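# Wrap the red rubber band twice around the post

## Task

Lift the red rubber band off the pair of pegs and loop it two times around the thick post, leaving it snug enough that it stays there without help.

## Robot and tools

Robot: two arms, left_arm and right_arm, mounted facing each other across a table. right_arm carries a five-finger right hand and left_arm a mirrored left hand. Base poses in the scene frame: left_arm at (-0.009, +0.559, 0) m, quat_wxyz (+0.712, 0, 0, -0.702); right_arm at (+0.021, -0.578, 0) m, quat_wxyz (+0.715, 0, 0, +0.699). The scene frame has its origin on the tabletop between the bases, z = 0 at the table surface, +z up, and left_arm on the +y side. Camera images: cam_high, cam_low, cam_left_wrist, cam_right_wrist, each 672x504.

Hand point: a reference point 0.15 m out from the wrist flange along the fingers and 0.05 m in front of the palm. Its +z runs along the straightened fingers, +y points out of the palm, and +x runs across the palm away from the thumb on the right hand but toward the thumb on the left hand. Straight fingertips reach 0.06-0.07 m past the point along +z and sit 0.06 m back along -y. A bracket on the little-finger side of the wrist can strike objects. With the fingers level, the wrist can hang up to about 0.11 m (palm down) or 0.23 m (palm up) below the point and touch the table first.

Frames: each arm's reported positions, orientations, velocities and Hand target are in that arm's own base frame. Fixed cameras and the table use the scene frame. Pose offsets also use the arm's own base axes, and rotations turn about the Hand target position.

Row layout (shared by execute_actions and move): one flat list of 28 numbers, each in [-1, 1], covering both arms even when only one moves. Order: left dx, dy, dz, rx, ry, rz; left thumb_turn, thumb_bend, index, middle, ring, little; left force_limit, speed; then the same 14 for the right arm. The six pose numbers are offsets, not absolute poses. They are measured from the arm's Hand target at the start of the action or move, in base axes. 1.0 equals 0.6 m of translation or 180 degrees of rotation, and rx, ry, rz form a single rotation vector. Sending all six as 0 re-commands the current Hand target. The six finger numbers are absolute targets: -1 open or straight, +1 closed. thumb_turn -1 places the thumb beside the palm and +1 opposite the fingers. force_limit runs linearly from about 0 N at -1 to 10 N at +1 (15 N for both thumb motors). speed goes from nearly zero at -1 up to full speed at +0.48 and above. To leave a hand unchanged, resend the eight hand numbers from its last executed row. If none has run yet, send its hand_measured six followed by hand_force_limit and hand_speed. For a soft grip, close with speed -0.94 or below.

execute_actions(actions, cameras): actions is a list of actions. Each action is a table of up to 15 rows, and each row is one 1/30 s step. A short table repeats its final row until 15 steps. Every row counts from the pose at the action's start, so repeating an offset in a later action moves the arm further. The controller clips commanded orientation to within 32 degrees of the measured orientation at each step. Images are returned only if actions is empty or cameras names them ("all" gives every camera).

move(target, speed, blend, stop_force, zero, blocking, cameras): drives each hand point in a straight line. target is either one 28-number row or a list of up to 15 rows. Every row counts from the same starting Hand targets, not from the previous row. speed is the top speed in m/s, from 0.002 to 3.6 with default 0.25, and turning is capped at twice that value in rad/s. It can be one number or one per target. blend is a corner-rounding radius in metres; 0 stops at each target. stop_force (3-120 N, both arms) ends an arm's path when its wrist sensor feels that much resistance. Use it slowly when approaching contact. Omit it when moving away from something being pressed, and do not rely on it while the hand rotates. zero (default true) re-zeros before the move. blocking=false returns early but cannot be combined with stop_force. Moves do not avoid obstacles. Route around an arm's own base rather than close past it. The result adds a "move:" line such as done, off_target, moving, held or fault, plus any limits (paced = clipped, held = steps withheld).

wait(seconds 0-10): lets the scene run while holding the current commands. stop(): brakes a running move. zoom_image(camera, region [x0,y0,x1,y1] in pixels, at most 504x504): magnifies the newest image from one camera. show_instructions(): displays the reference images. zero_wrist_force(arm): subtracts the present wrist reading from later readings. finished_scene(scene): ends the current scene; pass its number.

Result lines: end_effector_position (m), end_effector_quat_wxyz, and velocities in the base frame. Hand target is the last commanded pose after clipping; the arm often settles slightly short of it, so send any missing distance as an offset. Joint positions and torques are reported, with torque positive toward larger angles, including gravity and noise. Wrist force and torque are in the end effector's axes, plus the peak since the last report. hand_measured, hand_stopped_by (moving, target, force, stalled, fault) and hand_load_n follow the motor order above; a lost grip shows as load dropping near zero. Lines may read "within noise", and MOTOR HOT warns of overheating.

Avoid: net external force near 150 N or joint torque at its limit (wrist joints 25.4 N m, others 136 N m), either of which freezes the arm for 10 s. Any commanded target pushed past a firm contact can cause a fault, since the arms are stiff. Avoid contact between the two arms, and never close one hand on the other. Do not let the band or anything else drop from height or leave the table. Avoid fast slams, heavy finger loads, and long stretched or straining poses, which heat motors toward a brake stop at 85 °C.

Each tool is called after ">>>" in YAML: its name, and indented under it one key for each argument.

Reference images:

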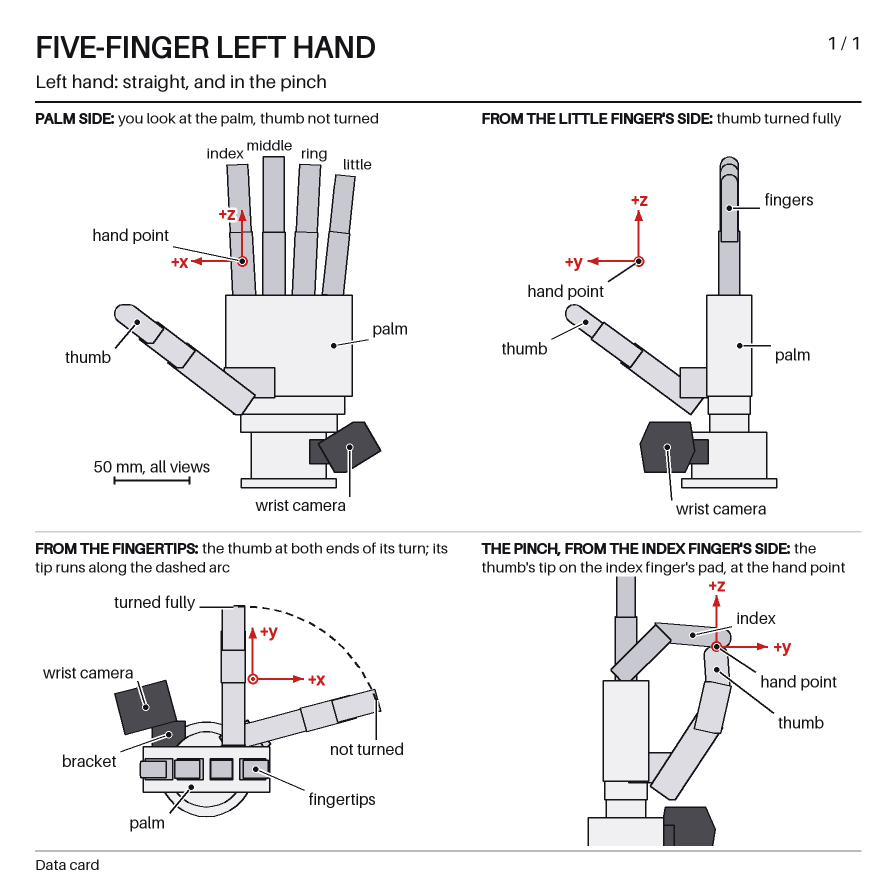

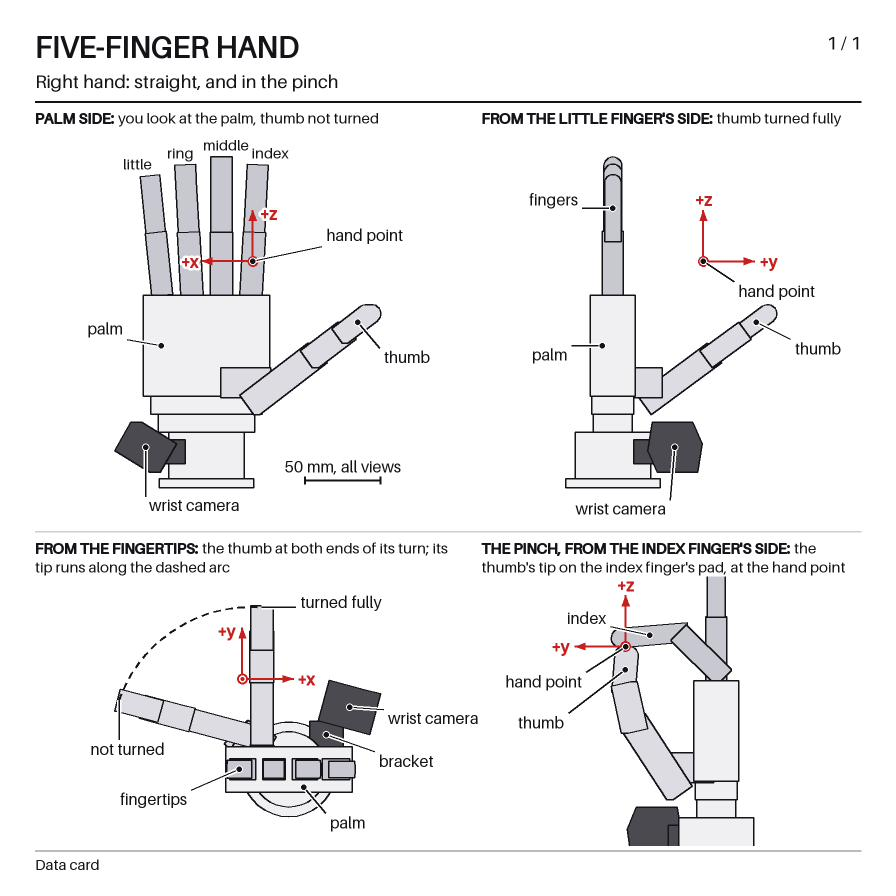

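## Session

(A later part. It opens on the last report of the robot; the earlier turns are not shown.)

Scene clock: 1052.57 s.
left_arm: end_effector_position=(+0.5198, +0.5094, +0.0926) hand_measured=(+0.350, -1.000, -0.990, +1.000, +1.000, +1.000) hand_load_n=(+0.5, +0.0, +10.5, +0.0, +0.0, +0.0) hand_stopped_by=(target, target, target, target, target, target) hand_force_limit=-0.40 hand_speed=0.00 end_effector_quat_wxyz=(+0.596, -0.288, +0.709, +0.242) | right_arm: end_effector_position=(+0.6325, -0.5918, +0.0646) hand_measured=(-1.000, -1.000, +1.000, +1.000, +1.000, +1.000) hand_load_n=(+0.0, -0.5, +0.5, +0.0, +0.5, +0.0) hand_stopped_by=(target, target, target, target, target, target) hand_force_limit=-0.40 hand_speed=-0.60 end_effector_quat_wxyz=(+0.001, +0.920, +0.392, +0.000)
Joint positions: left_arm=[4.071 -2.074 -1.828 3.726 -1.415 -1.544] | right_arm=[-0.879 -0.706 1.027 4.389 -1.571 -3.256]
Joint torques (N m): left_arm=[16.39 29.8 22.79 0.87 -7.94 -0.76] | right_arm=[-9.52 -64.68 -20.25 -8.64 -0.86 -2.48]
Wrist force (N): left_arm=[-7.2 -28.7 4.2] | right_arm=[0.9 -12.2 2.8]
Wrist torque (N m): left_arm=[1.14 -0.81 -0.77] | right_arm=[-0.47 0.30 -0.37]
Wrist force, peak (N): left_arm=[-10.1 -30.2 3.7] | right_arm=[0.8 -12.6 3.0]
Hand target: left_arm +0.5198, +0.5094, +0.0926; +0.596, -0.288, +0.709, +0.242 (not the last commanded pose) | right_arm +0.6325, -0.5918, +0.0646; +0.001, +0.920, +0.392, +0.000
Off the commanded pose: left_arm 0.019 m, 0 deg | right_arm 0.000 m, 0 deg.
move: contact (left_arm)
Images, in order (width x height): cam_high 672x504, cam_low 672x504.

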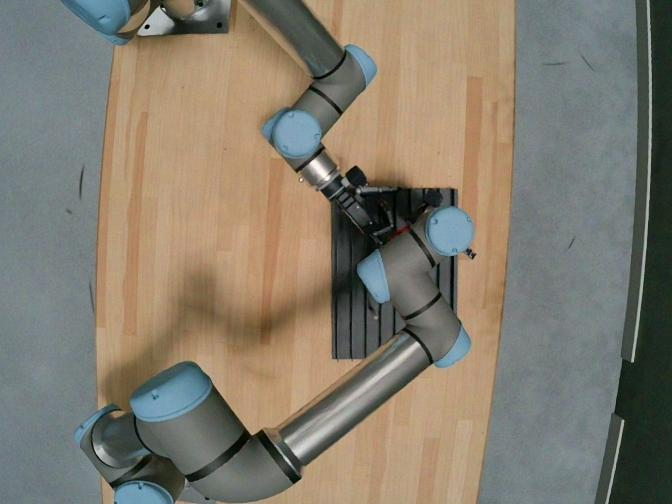

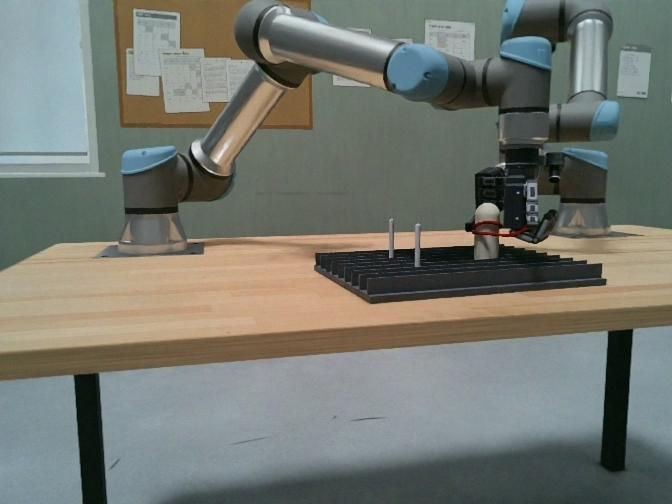

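>>> move:
  target:
    - [0.0165,-0.0165,0,0,0,0,0.35,-1,-1,1,1,1,-0.4,0,0,0,0,0,0,0,-1,-1,1,1,1,1,-0.4,-0.6]
    - [-0.1,-0.12,0,0,0,0,0.35,-1,-1,1,1,1,-0.4,0,0,0,0,0,0,0,-1,-1,1,1,1,1,-0.4,-0.6]
    - [-0.25,-0.2,0.1,0,0,0,0.35,-1,-1,1,1,1,-0.4,0,0,0,0,0,0,0,-1,-1,1,1,1,1,-0.4,-0.6]
  speed: 0.06
  cameras: ["cam_low","cam_high","cam_left_wrist"]

>>> zoom_image:
  camera: "cam_low"
  region: [440, 130, 580, 270]

Scene clock: 1058.37 s.
left_arm: end_effector_position=(+0.3697, +0.3894, +0.1524) hand_measured=(+0.350, -1.000, -0.988, +1.000, +1.000, +1.000) hand_load_n=(+0.0, +0.0, +0.0, +0.0, +0.0, +0.0) hand_stopped_by=(target, target, target, target, target, target) hand_force_limit=-0.40 hand_speed=0.00 end_effector_quat_wxyz=(+0.596, -0.289, +0.710, +0.242) | right_arm: end_effector_position=(+0.6325, -0.5918, +0.0646) hand_measured=(-1.000, -1.000, +1.000, +1.000, +1.000, +1.000) hand_load_n=(+0.5, +0.0, +0.5, +0.0, +0.5, +0.0) hand_stopped_by=(target, target, target, target, target, target) hand_force_limit=-0.40 hand_speed=-0.60 end_effector_quat_wxyz=(+0.001, +0.920, +0.392, +0.000)
Joint positions: left_arm=[4.246 -1.557 -2.321 3.693 -1.243 -1.512] | right_arm=[-0.879 -0.706 1.027 4.389 -1.571 -3.256]
Joint torques (N m): left_arm=[-2.89 22.48 31.21 3.36 -1.47 -1.6] | right_arm=[-9.49 -64.6 -19.76 -8.57 -0.64 -2.54]
Wrist force (N): left_arm=[5.2 1.4 -5.3] | right_arm=[0.8 -12.1 2.5]
Wrist torque (N m): left_arm=[0.43 -0.93 0.01] | right_arm=[-0.45 0.31 -0.37]
Wrist force, peak (N): left_arm=[-6.9 -29.2 4.1] | right_arm=[0.8 -12.6 2.8]
Hand target: left_arm +0.3698, +0.3894, +0.1526; +0.596, -0.288, +0.709, +0.242 | right_arm +0.6325, -0.5918, +0.0646; +0.001, +0.920, +0.392, +0.000
Off the commanded pose: left_arm 0.000 m, 0 deg | right_arm 0.000 m, 0 deg.
move: done
Images, in order (width x height): cam_high 672x504, cam_low 672x504, cam_left_wrist 672x504.

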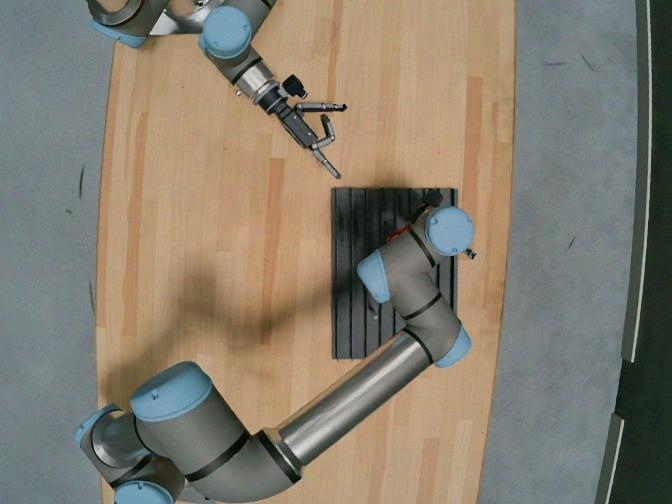

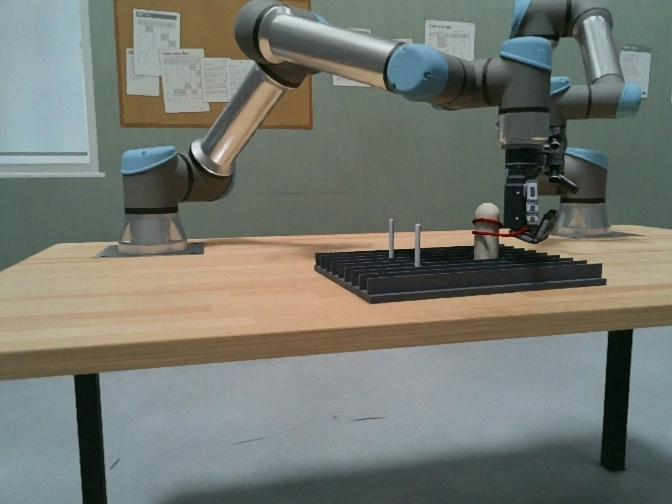

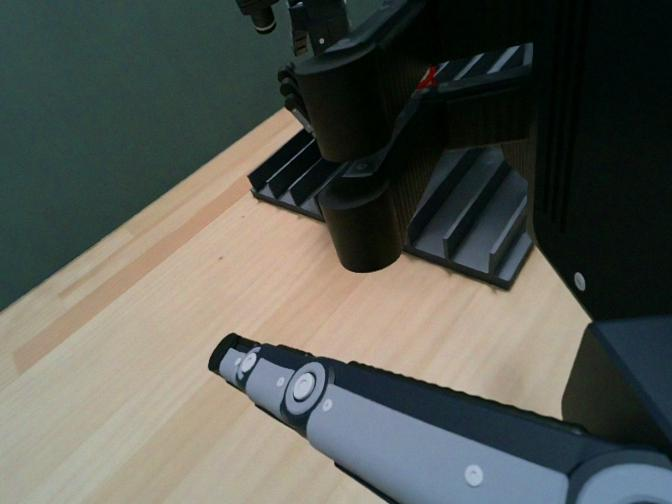

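Scaled by 3.600 from the camera's 672x504 image, which has a finer 960x720 frame.

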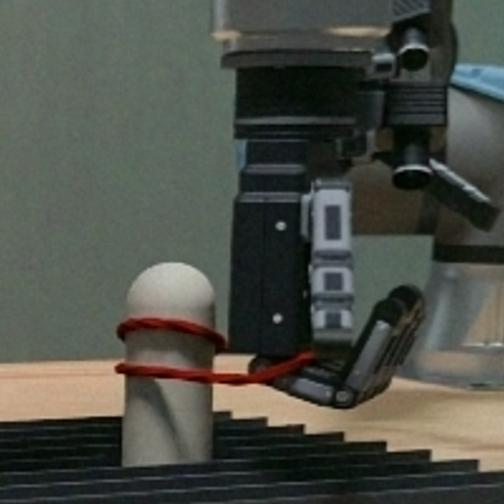

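>>> move:
  target: [0,0,0,0,0,0,0.35,-1,-1,1,1,1,-0.4,0,-0.0095,0.0091,-0.0142,0.0614,0.0643,0,-1,-1,1,1,1,1,-0.4,-0.6]
  speed: 0.04
  cameras: ["cam_low","cam_high","cam_right_wrist"]

>>> zoom_image:
  camera: "cam_low"
  region: [440, 130, 580, 270]

Scene clock: 1065.67 s.
left_arm: end_effector_position=(+0.3698, +0.3894, +0.1526) hand_measured=(+0.350, -1.000, -0.988, +1.000, +1.000, +1.000) hand_load_n=(+0.0, +0.0, +0.0, +0.0, +0.0, +0.0) hand_stopped_by=(target, target, target, target, target, target) hand_force_limit=-0.40 hand_speed=0.00 end_effector_quat_wxyz=(+0.596, -0.288, +0.709, +0.242) | right_arm: end_effector_position=(+0.6268, -0.5863, +0.0560) hand_measured=(-1.000, -1.000, +1.000, +1.000, +1.000, +1.000) hand_load_n=(+0.0, +0.0, +0.5, +0.0, +1.0, +0.0) hand_stopped_by=(target, target, target, target, target, target) hand_force_limit=-0.40 hand_speed=-0.60 end_effector_quat_wxyz=(-0.127, +0.911, +0.389, -0.055)
Joint positions: left_arm=[4.246 -1.557 -2.32 3.693 -1.243 -1.512] | right_arm=[-0.87 -0.503 0.573 4.918 -1.601 -3.244]
Joint torques (N m): left_arm=[-6.17 16.81 31.18 0.38 -2.04 -1.81] | right_arm=[5.36 -70.33 -19.18 -8.42 -0.9 2.09]
Wrist force (N): left_arm=[5.1 1.3 -5.6] | right_arm=[0.1 -10.3 7.1]
Wrist torque (N m): left_arm=[0.43 -0.93 0.04] | right_arm=[-0.61 0.31 -0.36]
Wrist force, peak (N): left_arm=[5.2 1.4 -5.7] | right_arm=[0.9 -12.6 3.1]
Hand target: left_arm +0.3698, +0.3894, +0.1526; +0.596, -0.288, +0.709, +0.242 | right_arm +0.6268, -0.5864, +0.0561; -0.127, +0.911, +0.389, -0.055
Off the commanded pose: left_arm 0.000 m, 0 deg | right_arm 0.000 m, 0 deg.
move: done
Images, in order (width x height): cam_high 672x504, cam_low 672x504, cam_right_wrist 672x504.

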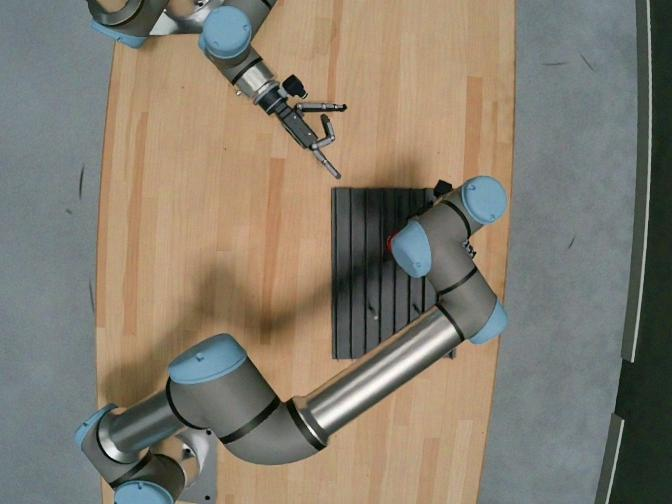

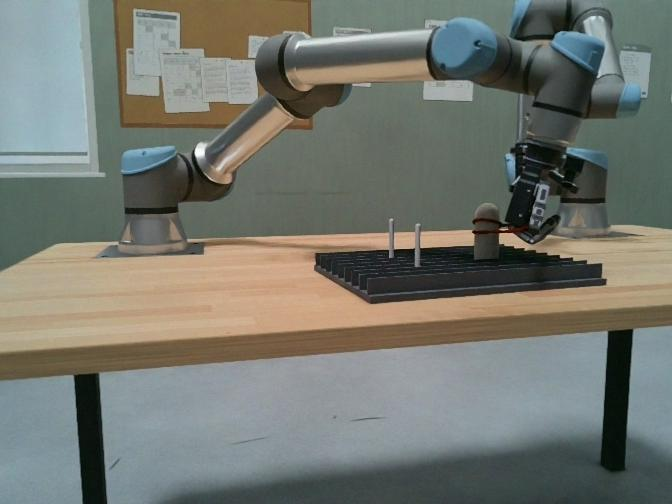

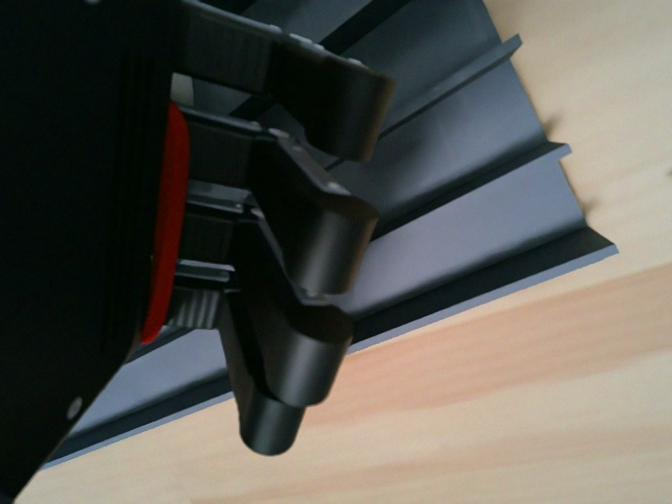

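Scaled by 3.600 from the camera's 672x504 image, which has a finer 960x720 frame.

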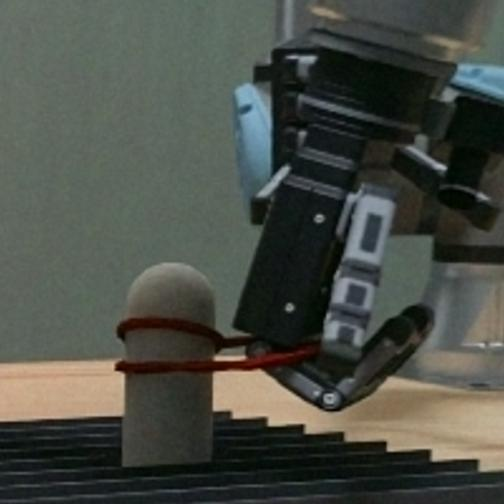

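>>> execute_actions:
  actions:
    - [[0,0,0,0,0,0,0.35,-1,-1,1,1,1,-0.4,0,0,0,0,0,0,0,-1,-1,0.1,0.1,0.1,1,-0.4,-0.7]]
  cameras: ["cam_low","cam_right_wrist"]

>>> zoom_image:
  camera: "cam_low"
  region: [440, 130, 580, 270]

Scene clock: 1067.73 s.
left_arm: end_effector_position=(+0.3698, +0.3894, +0.1526) hand_measured=(+0.350, -1.000, -0.988, +1.000, +1.000, +1.000) hand_load_n=(+0.5, +0.0, +0.0, +0.0, +0.0, +0.0) hand_stopped_by=(target, target, target, target, target, target) hand_force_limit=-0.40 hand_speed=0.00 end_effector_quat_wxyz=(+0.596, -0.288, +0.709, +0.242) | right_arm: end_effector_position=(+0.6268, -0.5864, +0.0562) hand_measured=(-1.000, -1.000, +0.100, +0.102, +0.100, +1.000) hand_load_n=(+0.0, +0.0, +0.0, -6.5, +0.0, +0.0) hand_stopped_by=(target, target, target, target, target, target) hand_force_limit=-0.40 hand_speed=-0.70 end_effector_quat_wxyz=(-0.127, +0.911, +0.389, -0.055)
Joint positions: left_arm=[4.246 -1.557 -2.32 3.693 -1.243 -1.512] | right_arm=[-0.87 -0.504 0.573 4.918 -1.601 -3.244]
Joint torques (N m): left_arm=[-6.06 13.47 30.46 -0.03 -1.71 -1.95] | right_arm=[-5.8 -65.16 -20 -5.91 0.98 -2.44]
Wrist force (N): left_arm=[5.3 1.4 -5.4] | right_arm=[0.3 -8.6 3.9]
Wrist torque (N m): left_arm=[0.43 -0.95 0.04] | right_arm=[-0.63 0.35 -0.33]
Wrist force, peak (N): left_arm=[5.4 1.4 -5.5] | right_arm=[0.3 -10.5 7.4]
Hand target: left_arm +0.3698, +0.3894, +0.1526; +0.596, -0.288, +0.709, +0.242 | right_arm +0.6268, -0.5864, +0.0561; -0.127, +0.911, +0.389, -0.055
Off the commanded pose: left_arm 0.000 m, 0 deg | right_arm 0.000 m, 0 deg.
Images, in order (width x height): cam_low 672x504, cam_right_wrist 672x504.

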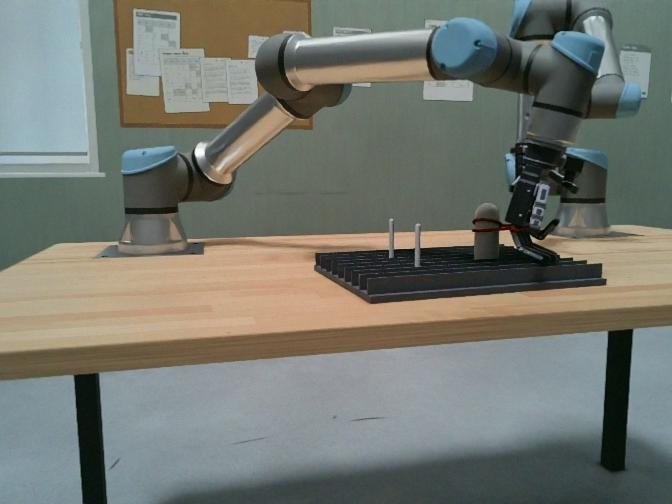

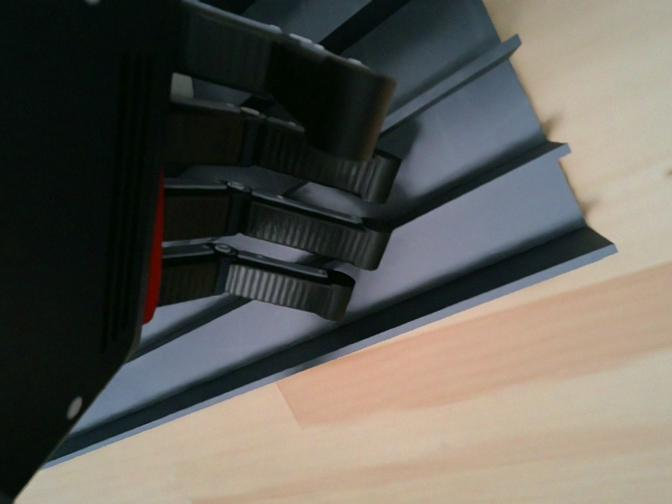

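Scaled by 3.600 from the camera's 672x504 image, which has a finer 960x720 frame.

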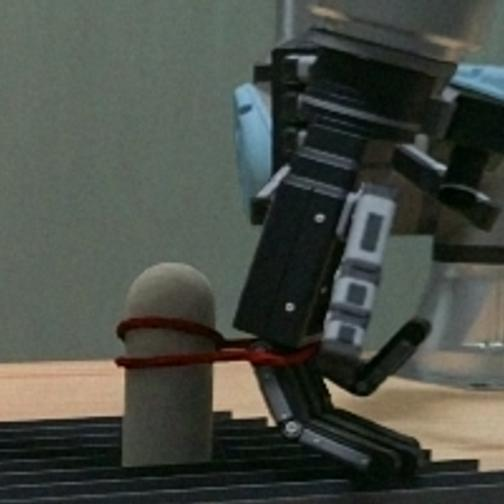

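>>> move:
  target: [0,0,0,0,0,0,0.35,-1,-1,1,1,1,-0.4,0,0,0,0.033,0,0,0,-1,-1,0.1,0.1,0.1,1,-0.4,-0.7]
  speed: 0.03

>>> execute_actions:
  actions:
    - [[0,0,0,0,0,0,0.35,-1,-1,1,1,1,-0.4,0,0,0,0,0,0,0,-1,-1,-0.3,-0.3,-0.3,1,-0.4,-0.7]]
  cameras: ["cam_low","cam_right_wrist"]

>>> zoom_image:
  camera: "cam_low"
  region: [440, 130, 580, 270]

Scene clock: 1069.30 s.
left_arm: end_effector_position=(+0.3698, +0.3894, +0.1526) hand_measured=(+0.350, -1.000, -0.988, +1.000, +1.000, +1.000) hand_load_n=(+0.5, +0.0, +0.0, +0.0, +0.0, +0.0) hand_stopped_by=(target, target, target, target, target, target) hand_force_limit=-0.40 hand_speed=0.00 end_effector_quat_wxyz=(+0.596, -0.288, +0.709, +0.242) | right_arm: end_effector_position=(+0.6267, -0.5863, +0.0761) hand_measured=(-1.000, -1.000, +0.100, +0.100, +0.100, +1.000) hand_load_n=(+0.0, +0.0, +0.5, +0.0, +0.5, +0.0) hand_stopped_by=(target, target, target, target, target, target) hand_force_limit=-0.40 hand_speed=-0.70 end_effector_quat_wxyz=(-0.127, +0.911, +0.389, -0.055) end_effector_velocity=(+0.001, -0.001, -0.001) end_effector_angular_velocity=(-0.003, -0.002, +0.000)
Joint positions: left_arm=[4.246 -1.557 -2.32 3.693 -1.243 -1.512] | right_arm=[-0.87 -0.508 0.53 4.965 -1.601 -3.244]
Joint velocities: left_arm=[within noise] | right_arm=[0 0 0.003 -0.007 0 0]
Joint torques (N m): left_arm=[-5.68 14.25 30.5 -0.24 -1.61 -1.89] | right_arm=[-10.19 -58.2 -21.04 -8.37 0.95 -2.2]
Wrist force (N): left_arm=[5.1 1.4 -5.4] | right_arm=[0.2 -9.4 9.1]
Wrist torque (N m): left_arm=[0.43 -0.91 0.03] | right_arm=[-0.67 0.24 -0.34]
Wrist force, peak (N): left_arm=[5.4 1.4 -5.5] | right_arm=[0.3 -9.5 9.4]
Hand target: left_arm +0.3698, +0.3894, +0.1526; +0.596, -0.288, +0.709, +0.242 | right_arm +0.6268, -0.5864, +0.0759; -0.127, +0.911, +0.389, -0.055
Off the commanded pose: left_arm 0.000 m, 0 deg | right_arm 0.000 m, 0 deg.
move: done

Scene clock: 1070.07 s.
left_arm: end_effector_position=(+0.3698, +0.3894, +0.1526) hand_measured=(+0.350, -1.000, -0.988, +1.000, +1.000, +1.000) hand_load_n=(+0.0, +0.0, +0.0, +0.0, +0.0, +0.0) hand_stopped_by=(target, target, target, target, target, target) hand_force_limit=-0.40 hand_speed=0.00 end_effector_quat_wxyz=(+0.596, -0.288, +0.709, +0.242) | right_arm: end_effector_position=(+0.6268, -0.5864, +0.0759) hand_measured=(-1.000, -1.000, -0.300, -0.300, -0.300, +1.000) hand_load_n=(+0.0, +0.0, +0.5, +0.0, +0.5, +0.0) hand_stopped_by=(target, target, target, target, target, target) hand_force_limit=-0.40 hand_speed=-0.70 end_effector_quat_wxyz=(-0.127, +0.911, +0.389, -0.055)
Joint positions: left_arm=[4.246 -1.557 -2.32 3.693 -1.243 -1.512] | right_arm=[-0.87 -0.508 0.531 4.965 -1.601 -3.244]
Joint torques (N m): left_arm=[-5.05 12.77 29.9 -0.42 -1.97 -1.79] | right_arm=[-9.29 -57.8 -20.34 -7.89 0.78 -1.42]
Wrist force (N): left_arm=[5.1 1.4 -5.1] | right_arm=[0.2 -9.1 8.2]
Wrist torque (N m): left_arm=[0.42 -0.91 0.03] | right_arm=[-0.58 0.25 -0.35]
Wrist force, peak (N): left_arm=[5.2 1.6 -5.7] | right_arm=[0.3 -9.6 9.2]
Hand target: left_arm +0.3698, +0.3894, +0.1526; +0.596, -0.288, +0.709, +0.242 | right_arm +0.6268, -0.5864, +0.0759; -0.127, +0.911, +0.389, -0.055
Off the commanded pose: left_arm 0.000 m, 0 deg | right_arm 0.000 m, 0 deg.
Images, in order (width x height): cam_low 672x504, cam_right_wrist 672x504.

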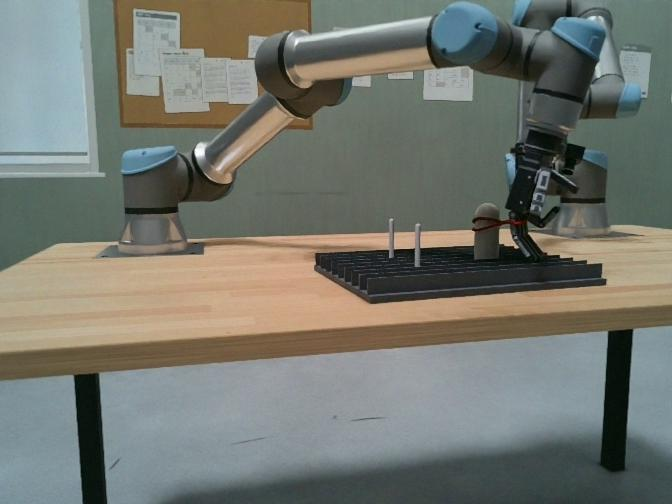

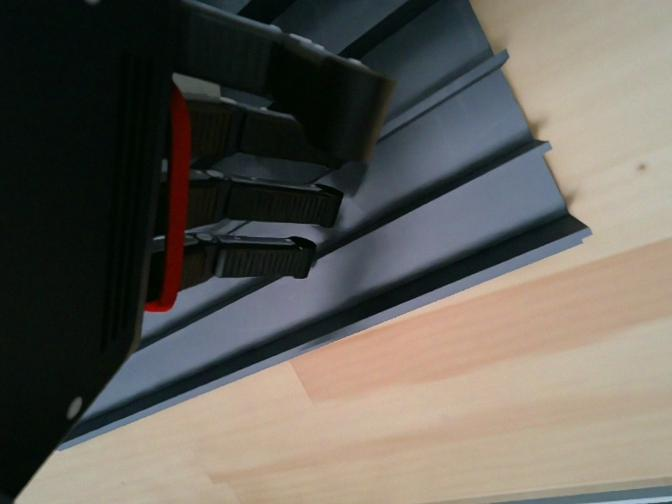

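Scaled by 3.600 from the camera's 672x504 image, which has a finer 960x720 frame.

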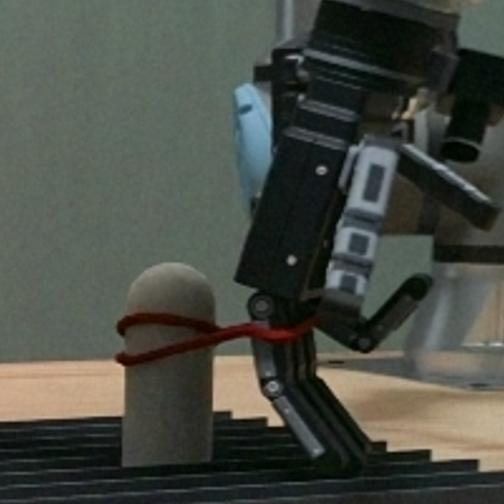

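>>> move:
  target: [0,0,0,0,0,0,0.35,-1,-1,1,1,1,-0.4,0,0,0,0.016,0,0,0,-1,-1,-0.3,-0.3,-0.3,1,-0.4,-0.7]
  speed: 0.03

>>> execute_actions:
  actions:
    - [[0,0,0,0,0,0,0.35,-1,-1,1,1,1,-0.4,0,0,0,0,0,0,0,-1,-1,-0.7,-0.7,-0.7,1,-0.4,-0.7]]
  cameras: ["cam_low","cam_right_wrist"]

>>> zoom_image:
  camera: "cam_low"
  region: [440, 130, 580, 270]

Scene clock: 1071.17 s.
left_arm: end_effector_position=(+0.3698, +0.3894, +0.1526) hand_measured=(+0.350, -1.000, -0.988, +1.000, +1.000, +1.000) hand_load_n=(+0.0, +0.0, +0.0, +0.0, +0.0, +0.0) hand_stopped_by=(target, target, target, target, target, target) hand_force_limit=-0.40 hand_speed=0.00 end_effector_quat_wxyz=(+0.596, -0.288, +0.709, +0.242) | right_arm: end_effector_position=(+0.6267, -0.5863, +0.0857) hand_measured=(-1.000, -1.000, -0.300, -0.300, -0.300, +1.000) hand_load_n=(+0.0, +0.0, +0.5, +0.0, +1.0, +0.0) hand_stopped_by=(target, target, target, target, target, target) hand_force_limit=-0.40 hand_speed=-0.70 end_effector_quat_wxyz=(-0.127, +0.911, +0.389, -0.055)
Joint positions: left_arm=[4.246 -1.557 -2.32 3.693 -1.243 -1.512] | right_arm=[-0.87 -0.508 0.507 4.989 -1.601 -3.244]
Joint torques (N m): left_arm=[-5.03 13.96 29.61 -0.7 -1.77 -1.78] | right_arm=[-9.74 -59.05 -20.05 -8.14 0.47 -0.54]
Wrist force (N): left_arm=[5.0 1.4 -5.4] | right_arm=[0.2 -8.8 9.4]
Wrist torque (N m): left_arm=[0.43 -0.90 0.02] | right_arm=[-0.63 0.22 -0.33]
Wrist force, peak (N): left_arm=[5.3 1.3 -5.6] | right_arm=[0.1 -8.9 9.7]
Hand target: left_arm +0.3698, +0.3894, +0.1526; +0.596, -0.288, +0.709, +0.242 | right_arm +0.6268, -0.5864, +0.0855; -0.127, +0.911, +0.389, -0.055
Off the commanded pose: left_arm 0.000 m, 0 deg | right_arm 0.000 m, 0 deg.
move: done

Scene clock: 1071.93 s.
left_arm: end_effector_position=(+0.3698, +0.3894, +0.1526) hand_measured=(+0.350, -1.000, -0.988, +1.000, +1.000, +1.000) hand_load_n=(+0.0, +0.0, +0.0, +0.0, +0.0, +0.0) hand_stopped_by=(target, target, target, target, target, target) hand_force_limit=-0.40 hand_speed=0.00 end_effector_quat_wxyz=(+0.596, -0.288, +0.709, +0.242) | right_arm: end_effector_position=(+0.6268, -0.5864, +0.0855) hand_measured=(-1.000, -1.000, -0.700, -0.576, -0.700, +1.000) hand_load_n=(+0.0, -0.5, +0.5, -19.0, +1.0, +0.0) hand_stopped_by=(target, target, target, stalled, target, target) hand_force_limit=-0.40 hand_speed=-0.70 end_effector_quat_wxyz=(-0.127, +0.911, +0.389, -0.055)
Joint positions: left_arm=[4.246 -1.557 -2.32 3.693 -1.243 -1.512] | right_arm=[-0.87 -0.508 0.507 4.989 -1.601 -3.244]
Joint torques (N m): left_arm=[-4.3 13.51 30.62 -0.76 -1.84 -1.77] | right_arm=[-9.72 -53.91 -18.02 0.91 0.37 0.33]
Wrist force (N): left_arm=[5.3 1.5 -5.3] | right_arm=[0.9 -6.9 -8.8]
Wrist torque (N m): left_arm=[0.44 -0.94 0.04] | right_arm=[-0.16 0.46 -0.25]
Wrist force, peak (N): left_arm=[5.1 1.3 -5.7] | right_arm=[0.2 -8.9 9.5]
Hand target: left_arm +0.3698, +0.3894, +0.1526; +0.596, -0.288, +0.709, +0.242 | right_arm +0.6268, -0.5864, +0.0855; -0.127, +0.911, +0.389, -0.055
Off the commanded pose: left_arm 0.000 m, 0 deg | right_arm 0.000 m, 0 deg.
Images, in order (width x height): cam_low 672x504, cam_right_wrist 672x504.

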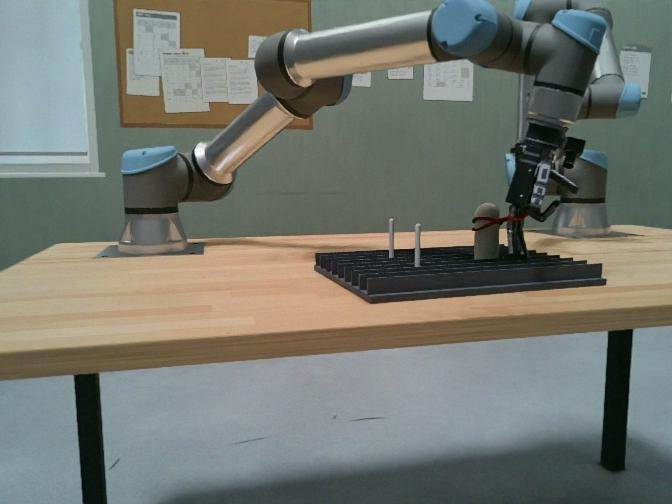

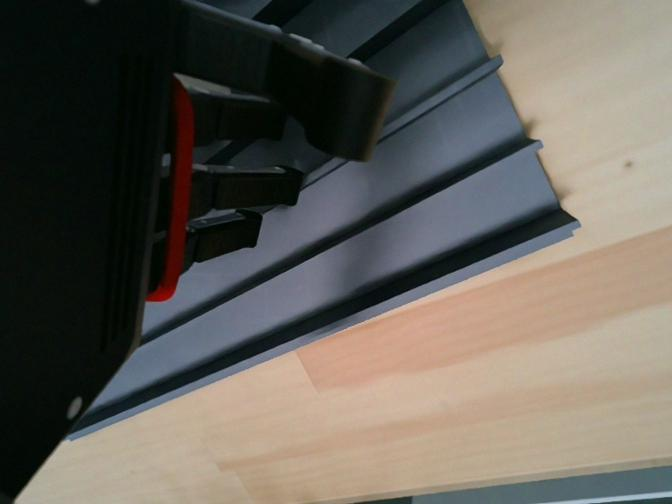

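Scaled by 3.600 from the camera's 672x504 image, which has a finer 960x720 frame.

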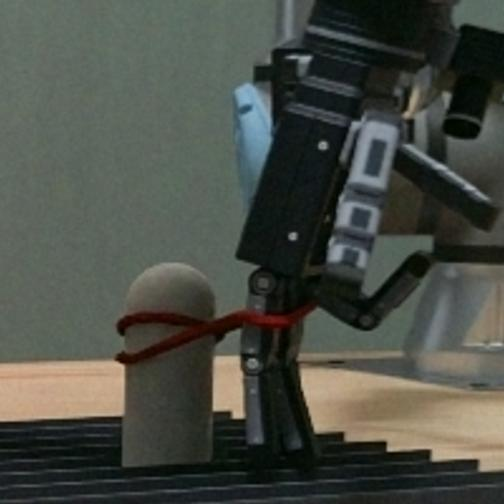

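>>> move:
  target: [0,0,0,0,0,0,0.35,-1,-1,1,1,1,-0.4,0,0,0,0.022,0,0,0,-1,-1,-0.7,-0.7,-0.7,1,-0.4,-0.7]
  speed: 0.03

>>> execute_actions:
  actions:
    - [[0,0,0,0,0,0,0.35,-1,-1,1,1,1,-0.4,0,0,0,0,0,0,0,-1,-1,-1,-1,-1,1,-0.4,-0.7]]
  cameras: ["cam_low","cam_right_wrist"]

>>> zoom_image:
  camera: "cam_low"
  region: [440, 130, 580, 270]

Scene clock: 1075.90 s.
left_arm: end_effector_position=(+0.3698, +0.3894, +0.1526) hand_measured=(+0.350, -1.000, -0.988, +1.000, +1.000, +1.000) hand_load_n=(+0.0, +0.0, +0.0, +0.0, +0.0, +0.0) hand_stopped_by=(target, target, target, target, target, target) hand_force_limit=-0.40 hand_speed=0.00 end_effector_quat_wxyz=(+0.596, -0.288, +0.709, +0.242) | right_arm: end_effector_position=(+0.6267, -0.5863, +0.0987) hand_measured=(-1.000, -1.000, -0.700, -0.578, -0.700, +1.000) hand_load_n=(+0.0, +0.0, +1.0, +0.0, +1.5, +0.0) hand_stopped_by=(target, target, target, stalled, target, target) hand_force_limit=-0.40 hand_speed=-0.70 end_effector_quat_wxyz=(-0.127, +0.911, +0.389, -0.055) end_effector_velocity=(+0.001, +0.000, -0.001) end_effector_angular_velocity=(-0.003, -0.002, +0.001)
Joint positions: left_arm=[4.246 -1.557 -2.32 3.693 -1.243 -1.512] | right_arm=[-0.87 -0.507 0.471 5.024 -1.601 -3.244]
Joint velocities: left_arm=[within noise] | right_arm=[0.001 0 0.003 -0.007 0 0]
Joint torques (N m): left_arm=[-4.45 12.68 29.57 -0.71 -1.77 -1.65] | right_arm=[-8.98 -60.14 -19.82 -8.28 -0.47 1.9]
Wrist force (N): left_arm=[5.0 1.1 -5.5] | right_arm=[0.7 -7.8 10.0]
Wrist torque (N m): left_arm=[0.40 -0.91 0.04] | right_arm=[-0.50 0.16 -0.28]
Wrist force, peak (N): left_arm=[5.2 1.4 -5.8] | right_arm=[0.7 -7.9 9.9]
Hand target: left_arm +0.3698, +0.3894, +0.1526; +0.596, -0.288, +0.709, +0.242 | right_arm +0.6268, -0.5864, +0.0987; -0.127, +0.911, +0.389, -0.055
Off the commanded pose: left_arm 0.000 m, 0 deg | right_arm 0.000 m, 0 deg.
move: done

Scene clock: 1076.70 s.
left_arm: end_effector_position=(+0.3698, +0.3894, +0.1526) hand_measured=(+0.350, -1.000, -0.988, +1.000, +1.000, +1.000) hand_load_n=(+0.5, +0.0, +0.0, +0.0, +0.0, +0.0) hand_stopped_by=(target, target, target, target, target, target) hand_force_limit=-0.40 hand_speed=0.00 end_effector_quat_wxyz=(+0.596, -0.288, +0.709, +0.242) | right_arm: end_effector_position=(+0.6268, -0.5864, +0.0987) hand_measured=(-1.000, -1.000, -1.000, -1.000, -1.000, +1.000) hand_load_n=(+0.0, +0.0, +0.5, +0.0, +0.0, +0.0) hand_stopped_by=(target, target, target, target, target, target) hand_force_limit=-0.40 hand_speed=-0.70 end_effector_quat_wxyz=(-0.127, +0.911, +0.389, -0.055)
Joint positions: left_arm=[4.246 -1.557 -2.32 3.693 -1.243 -1.512] | right_arm=[-0.87 -0.507 0.471 5.024 -1.601 -3.244]
Joint torques (N m): left_arm=[-3.74 13.29 29.33 -0.91 -1.93 -1.94] | right_arm=[-8.18 -72.41 -20.07 -7.1 -0.79 1.71]
Wrist force (N): left_arm=[5.3 1.3 -5.5] | right_arm=[0.6 -6.9 8.8]
Wrist torque (N m): left_arm=[0.43 -0.94 0.05] | right_arm=[-0.48 0.19 -0.26]
Wrist force, peak (N): left_arm=[5.3 1.2 -5.7] | right_arm=[0.7 -7.9 9.7]
Hand target: left_arm +0.3698, +0.3894, +0.1526; +0.596, -0.288, +0.709, +0.242 | right_arm +0.6268, -0.5864, +0.0987; -0.127, +0.911, +0.389, -0.055
Off the commanded pose: left_arm 0.000 m, 0 deg | right_arm 0.000 m, 0 deg.
Images, in order (width x height): cam_low 672x504, cam_right_wrist 672x504.

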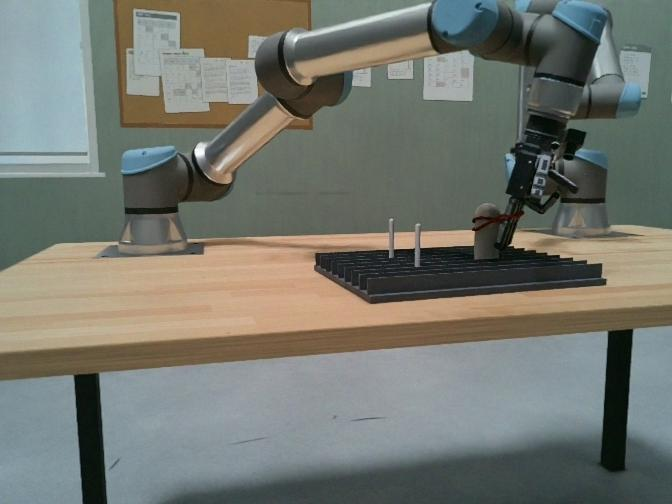

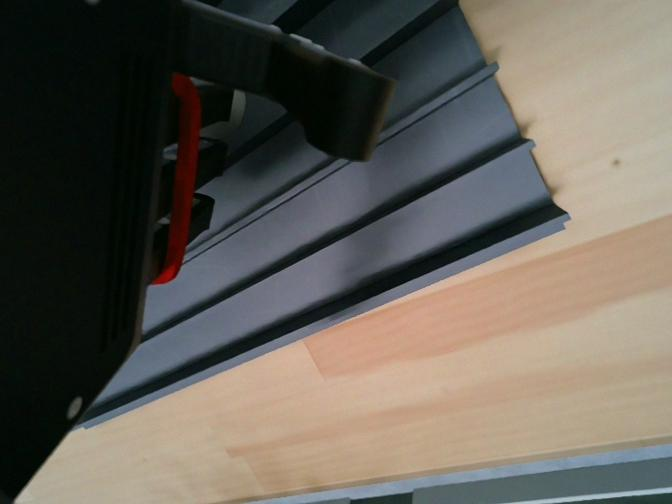

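Scaled by 3.600 from the camera's 672x504 image, which has a finer 960x720 frame.

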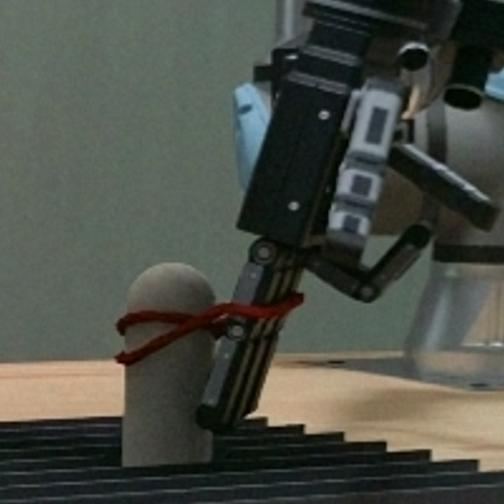

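>>> move:
  target: [0,0,0,0,0,0,0.35,-1,-1,1,1,1,-0.4,0,0,0,0.05,0,0,0,-1,-1,-1,-1,-1,1,-0.4,-0.7]
  speed: 0.03
  cameras: ["cam_low","cam_right_wrist"]

>>> zoom_image:
  camera: "cam_low"
  region: [440, 130, 580, 270]

Scene clock: 1078.70 s.
left_arm: end_effector_position=(+0.3698, +0.3894, +0.1526) hand_measured=(+0.350, -1.000, -0.988, +1.000, +1.000, +1.000) hand_load_n=(+0.0, +0.0, +0.0, +0.0, +0.0, +0.0) hand_stopped_by=(target, target, target, target, target, target) hand_force_limit=-0.40 hand_speed=0.00 end_effector_quat_wxyz=(+0.596, -0.288, +0.709, +0.242) | right_arm: end_effector_position=(+0.6267, -0.5863, +0.1286) hand_measured=(-1.000, -1.000, -1.000, -1.000, -1.000, +1.000) hand_load_n=(+0.0, +0.0, +0.0, +0.0, +0.5, +0.0) hand_stopped_by=(target, target, target, target, target, target) hand_force_limit=-0.40 hand_speed=-0.70 end_effector_quat_wxyz=(-0.127, +0.911, +0.389, -0.055) end_effector_velocity=(+0.000, -0.001, -0.002) end_effector_angular_velocity=(-0.001, -0.001, +0.000)
Joint positions: left_arm=[4.246 -1.557 -2.32 3.693 -1.243 -1.512] | right_arm=[-0.87 -0.493 0.367 5.114 -1.601 -3.244]
Joint velocities: left_arm=[within noise] | right_arm=[0 0 0.004 -0.006 0 0]
Joint torques (N m): left_arm=[-3.71 13.47 31.28 -0.78 -1.86 -1.76] | right_arm=[-10.1 -67.95 -21.36 -7.88 -0.76 -0.47]
Wrist force (N): left_arm=[5.2 1.5 -5.2] | right_arm=[0.8 -6.1 11.8]
Wrist torque (N m): left_arm=[0.44 -0.93 0.04] | right_arm=[-0.60 0.14 -0.22]
Wrist force, peak (N): left_arm=[5.2 1.3 -5.7] | right_arm=[0.9 -6.2 11.8]
Hand target: left_arm +0.3698, +0.3894, +0.1526; +0.596, -0.288, +0.709, +0.242 | right_arm +0.6268, -0.5864, +0.1287; -0.127, +0.911, +0.389, -0.055
Off the commanded pose: left_arm 0.000 m, 0 deg | right_arm 0.000 m, 0 deg.
move: done
Images, in order (width x height): cam_low 672x504, cam_right_wrist 672x504.

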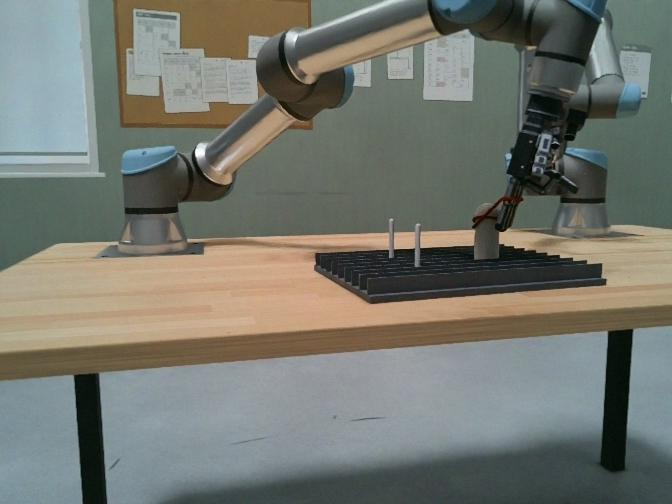

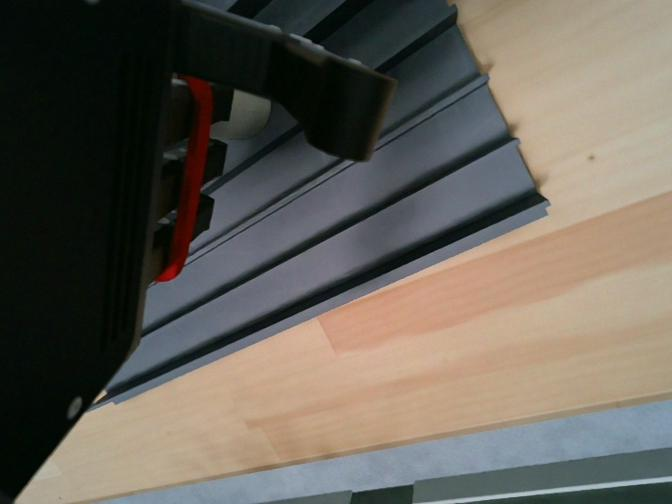

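Scaled by 3.600 from the camera's 672x504 image, which has a finer 960x720 frame.

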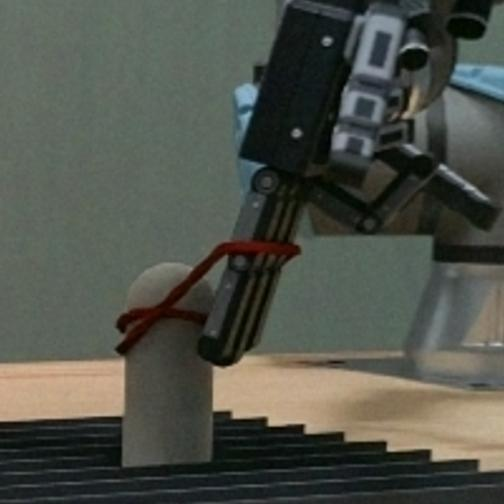

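>>> move:
  target: [0,0,0,0,0,0,0.35,-1,-1,1,1,1,-0.4,0,0,0,-0.0485,0,0,0,-1,-1,-1,-1,-1,1,-0.4,-0.7]
  speed: 0.03

>>> execute_actions:
  actions:
    - [[0,0,0,0,0,0,0.35,-1,-1,1,1,1,-0.4,0,0,0,0,0,0,0,-1,-1,0.2,0.2,0.2,1,0.2,-0.7]]
  cameras: ["cam_low","cam_right_wrist"]

>>> zoom_image:
  camera: "cam_low"
  region: [440, 130, 580, 270]

Scene clock: 1086.70 s.
left_arm: end_effector_position=(+0.3698, +0.3894, +0.1526) hand_measured=(+0.350, -1.000, -0.988, +1.000, +1.000, +1.000) hand_load_n=(+0.0, +0.0, +0.0, +0.0, +0.0, +0.0) hand_stopped_by=(target, target, target, target, target, target) hand_force_limit=-0.40 hand_speed=0.00 end_effector_quat_wxyz=(+0.596, -0.288, +0.709, +0.242) | right_arm: end_effector_position=(+0.6268, -0.5864, +0.0996) hand_measured=(-1.000, -1.000, -1.000, -1.000, -1.000, +1.000) hand_load_n=(+0.0, +0.0, +0.0, +0.0, +0.5, +0.0) hand_stopped_by=(target, target, target, target, target, target) hand_force_limit=-0.40 hand_speed=-0.70 end_effector_quat_wxyz=(-0.127, +0.911, +0.389, -0.055) end_effector_velocity=(-0.001, +0.000, +0.001) end_effector_angular_velocity=(+0.002, +0.002, -0.001)
Joint positions: left_arm=[4.246 -1.557 -2.32 3.693 -1.243 -1.512] | right_arm=[-0.87 -0.507 0.469 5.026 -1.601 -3.244]
Joint velocities: left_arm=[within noise] | right_arm=[-0.001 0 -0.003 0.006 0 0]
Joint torques (N m): left_arm=[-3.75 12.89 31.09 -0.73 -1.99 -1.69] | right_arm=[-4.87 -69.62 -32.68 -1.22 -2.01 2.26]
Wrist force (N): left_arm=[5.2 1.3 -5.4] | right_arm=[0.0 -6.1 6.8]
Wrist torque (N m): left_arm=[0.41 -0.93 0.04] | right_arm=[-0.31 0.29 -0.27]
Wrist force, peak (N): left_arm=[5.3 1.4 -5.6] | right_arm=[0.8 -6.2 12.0]
Hand target: left_arm +0.3698, +0.3894, +0.1526; +0.596, -0.288, +0.709, +0.242 | right_arm +0.6268, -0.5864, +0.0996; -0.127, +0.911, +0.389, -0.055
Off the commanded pose: left_arm 0.000 m, 0 deg | right_arm 0.000 m, 0 deg.
move: done

Scene clock: 1088.43 s.
left_arm: end_effector_position=(+0.3698, +0.3894, +0.1526) hand_measured=(+0.350, -1.000, -0.988, +1.000, +1.000, +1.000) hand_load_n=(+0.5, +0.0, +0.0, +0.0, +0.0, +0.0) hand_stopped_by=(target, target, target, target, target, target) hand_force_limit=-0.40 hand_speed=0.00 end_effector_quat_wxyz=(+0.596, -0.288, +0.709, +0.242) | right_arm: end_effector_position=(+0.6268, -0.5864, +0.0996) hand_measured=(-1.000, -1.000, +0.200, +0.200, +0.200, +1.000) hand_load_n=(+0.0, +0.0, +1.5, +0.0, +1.0, +0.0) hand_stopped_by=(target, target, target, target, target, target) hand_force_limit=0.20 hand_speed=-0.70 end_effector_quat_wxyz=(-0.127, +0.911, +0.389, -0.055)
Joint positions: left_arm=[4.246 -1.557 -2.32 3.693 -1.243 -1.512] | right_arm=[-0.87 -0.507 0.468 5.026 -1.601 -3.244]
Joint torques (N m): left_arm=[-2.25 13.27 30.13 -0.89 -1.97 -1.86] | right_arm=[-4.42 -58.85 -32.23 -3.75 -1.05 0.74]
Wrist force (N): left_arm=[5.2 1.4 -5.5] | right_arm=[0.6 -9.5 9.6]
Wrist torque (N m): left_arm=[0.45 -0.94 0.04] | right_arm=[-0.54 0.15 -0.34]
Wrist force, peak (N): left_arm=[5.1 1.5 -5.7] | right_arm=[0.8 -9.7 10.1]
Hand target: left_arm +0.3698, +0.3894, +0.1526; +0.596, -0.288, +0.709, +0.242 | right_arm +0.6268, -0.5864, +0.0996; -0.127, +0.911, +0.389, -0.055
Off the commanded pose: left_arm 0.000 m, 0 deg | right_arm 0.000 m, 0 deg.
Images, in order (width x height): cam_low 672x504, cam_right_wrist 672x504.

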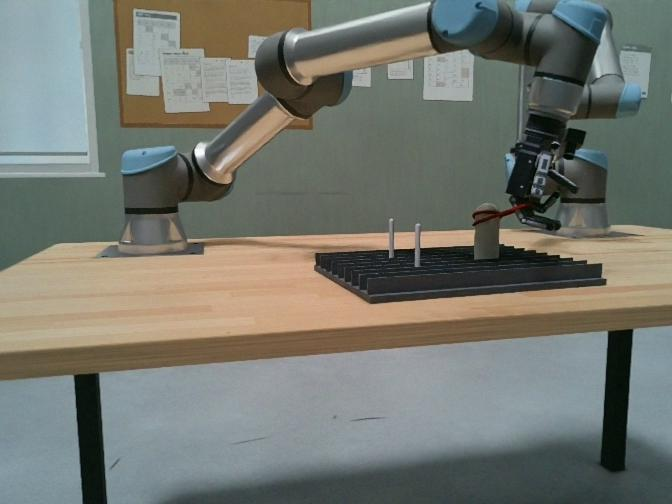

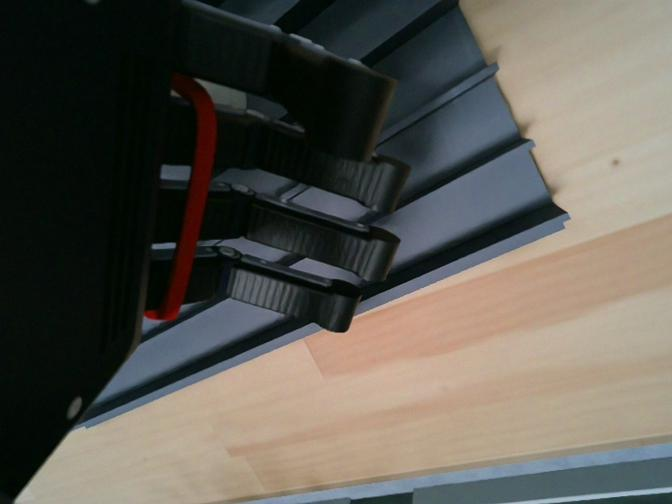

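Scaled by 3.600 from the camera's 672x504 image, which has a finer 960x720 frame.

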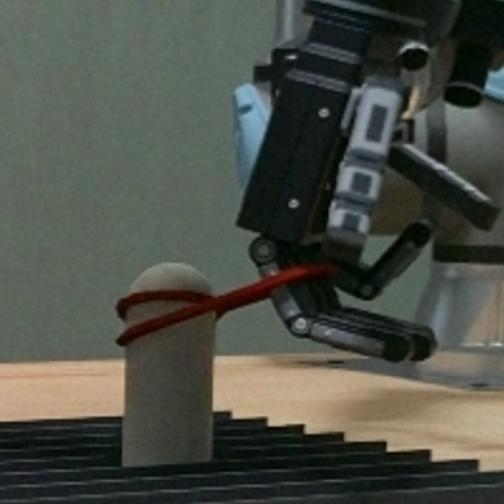

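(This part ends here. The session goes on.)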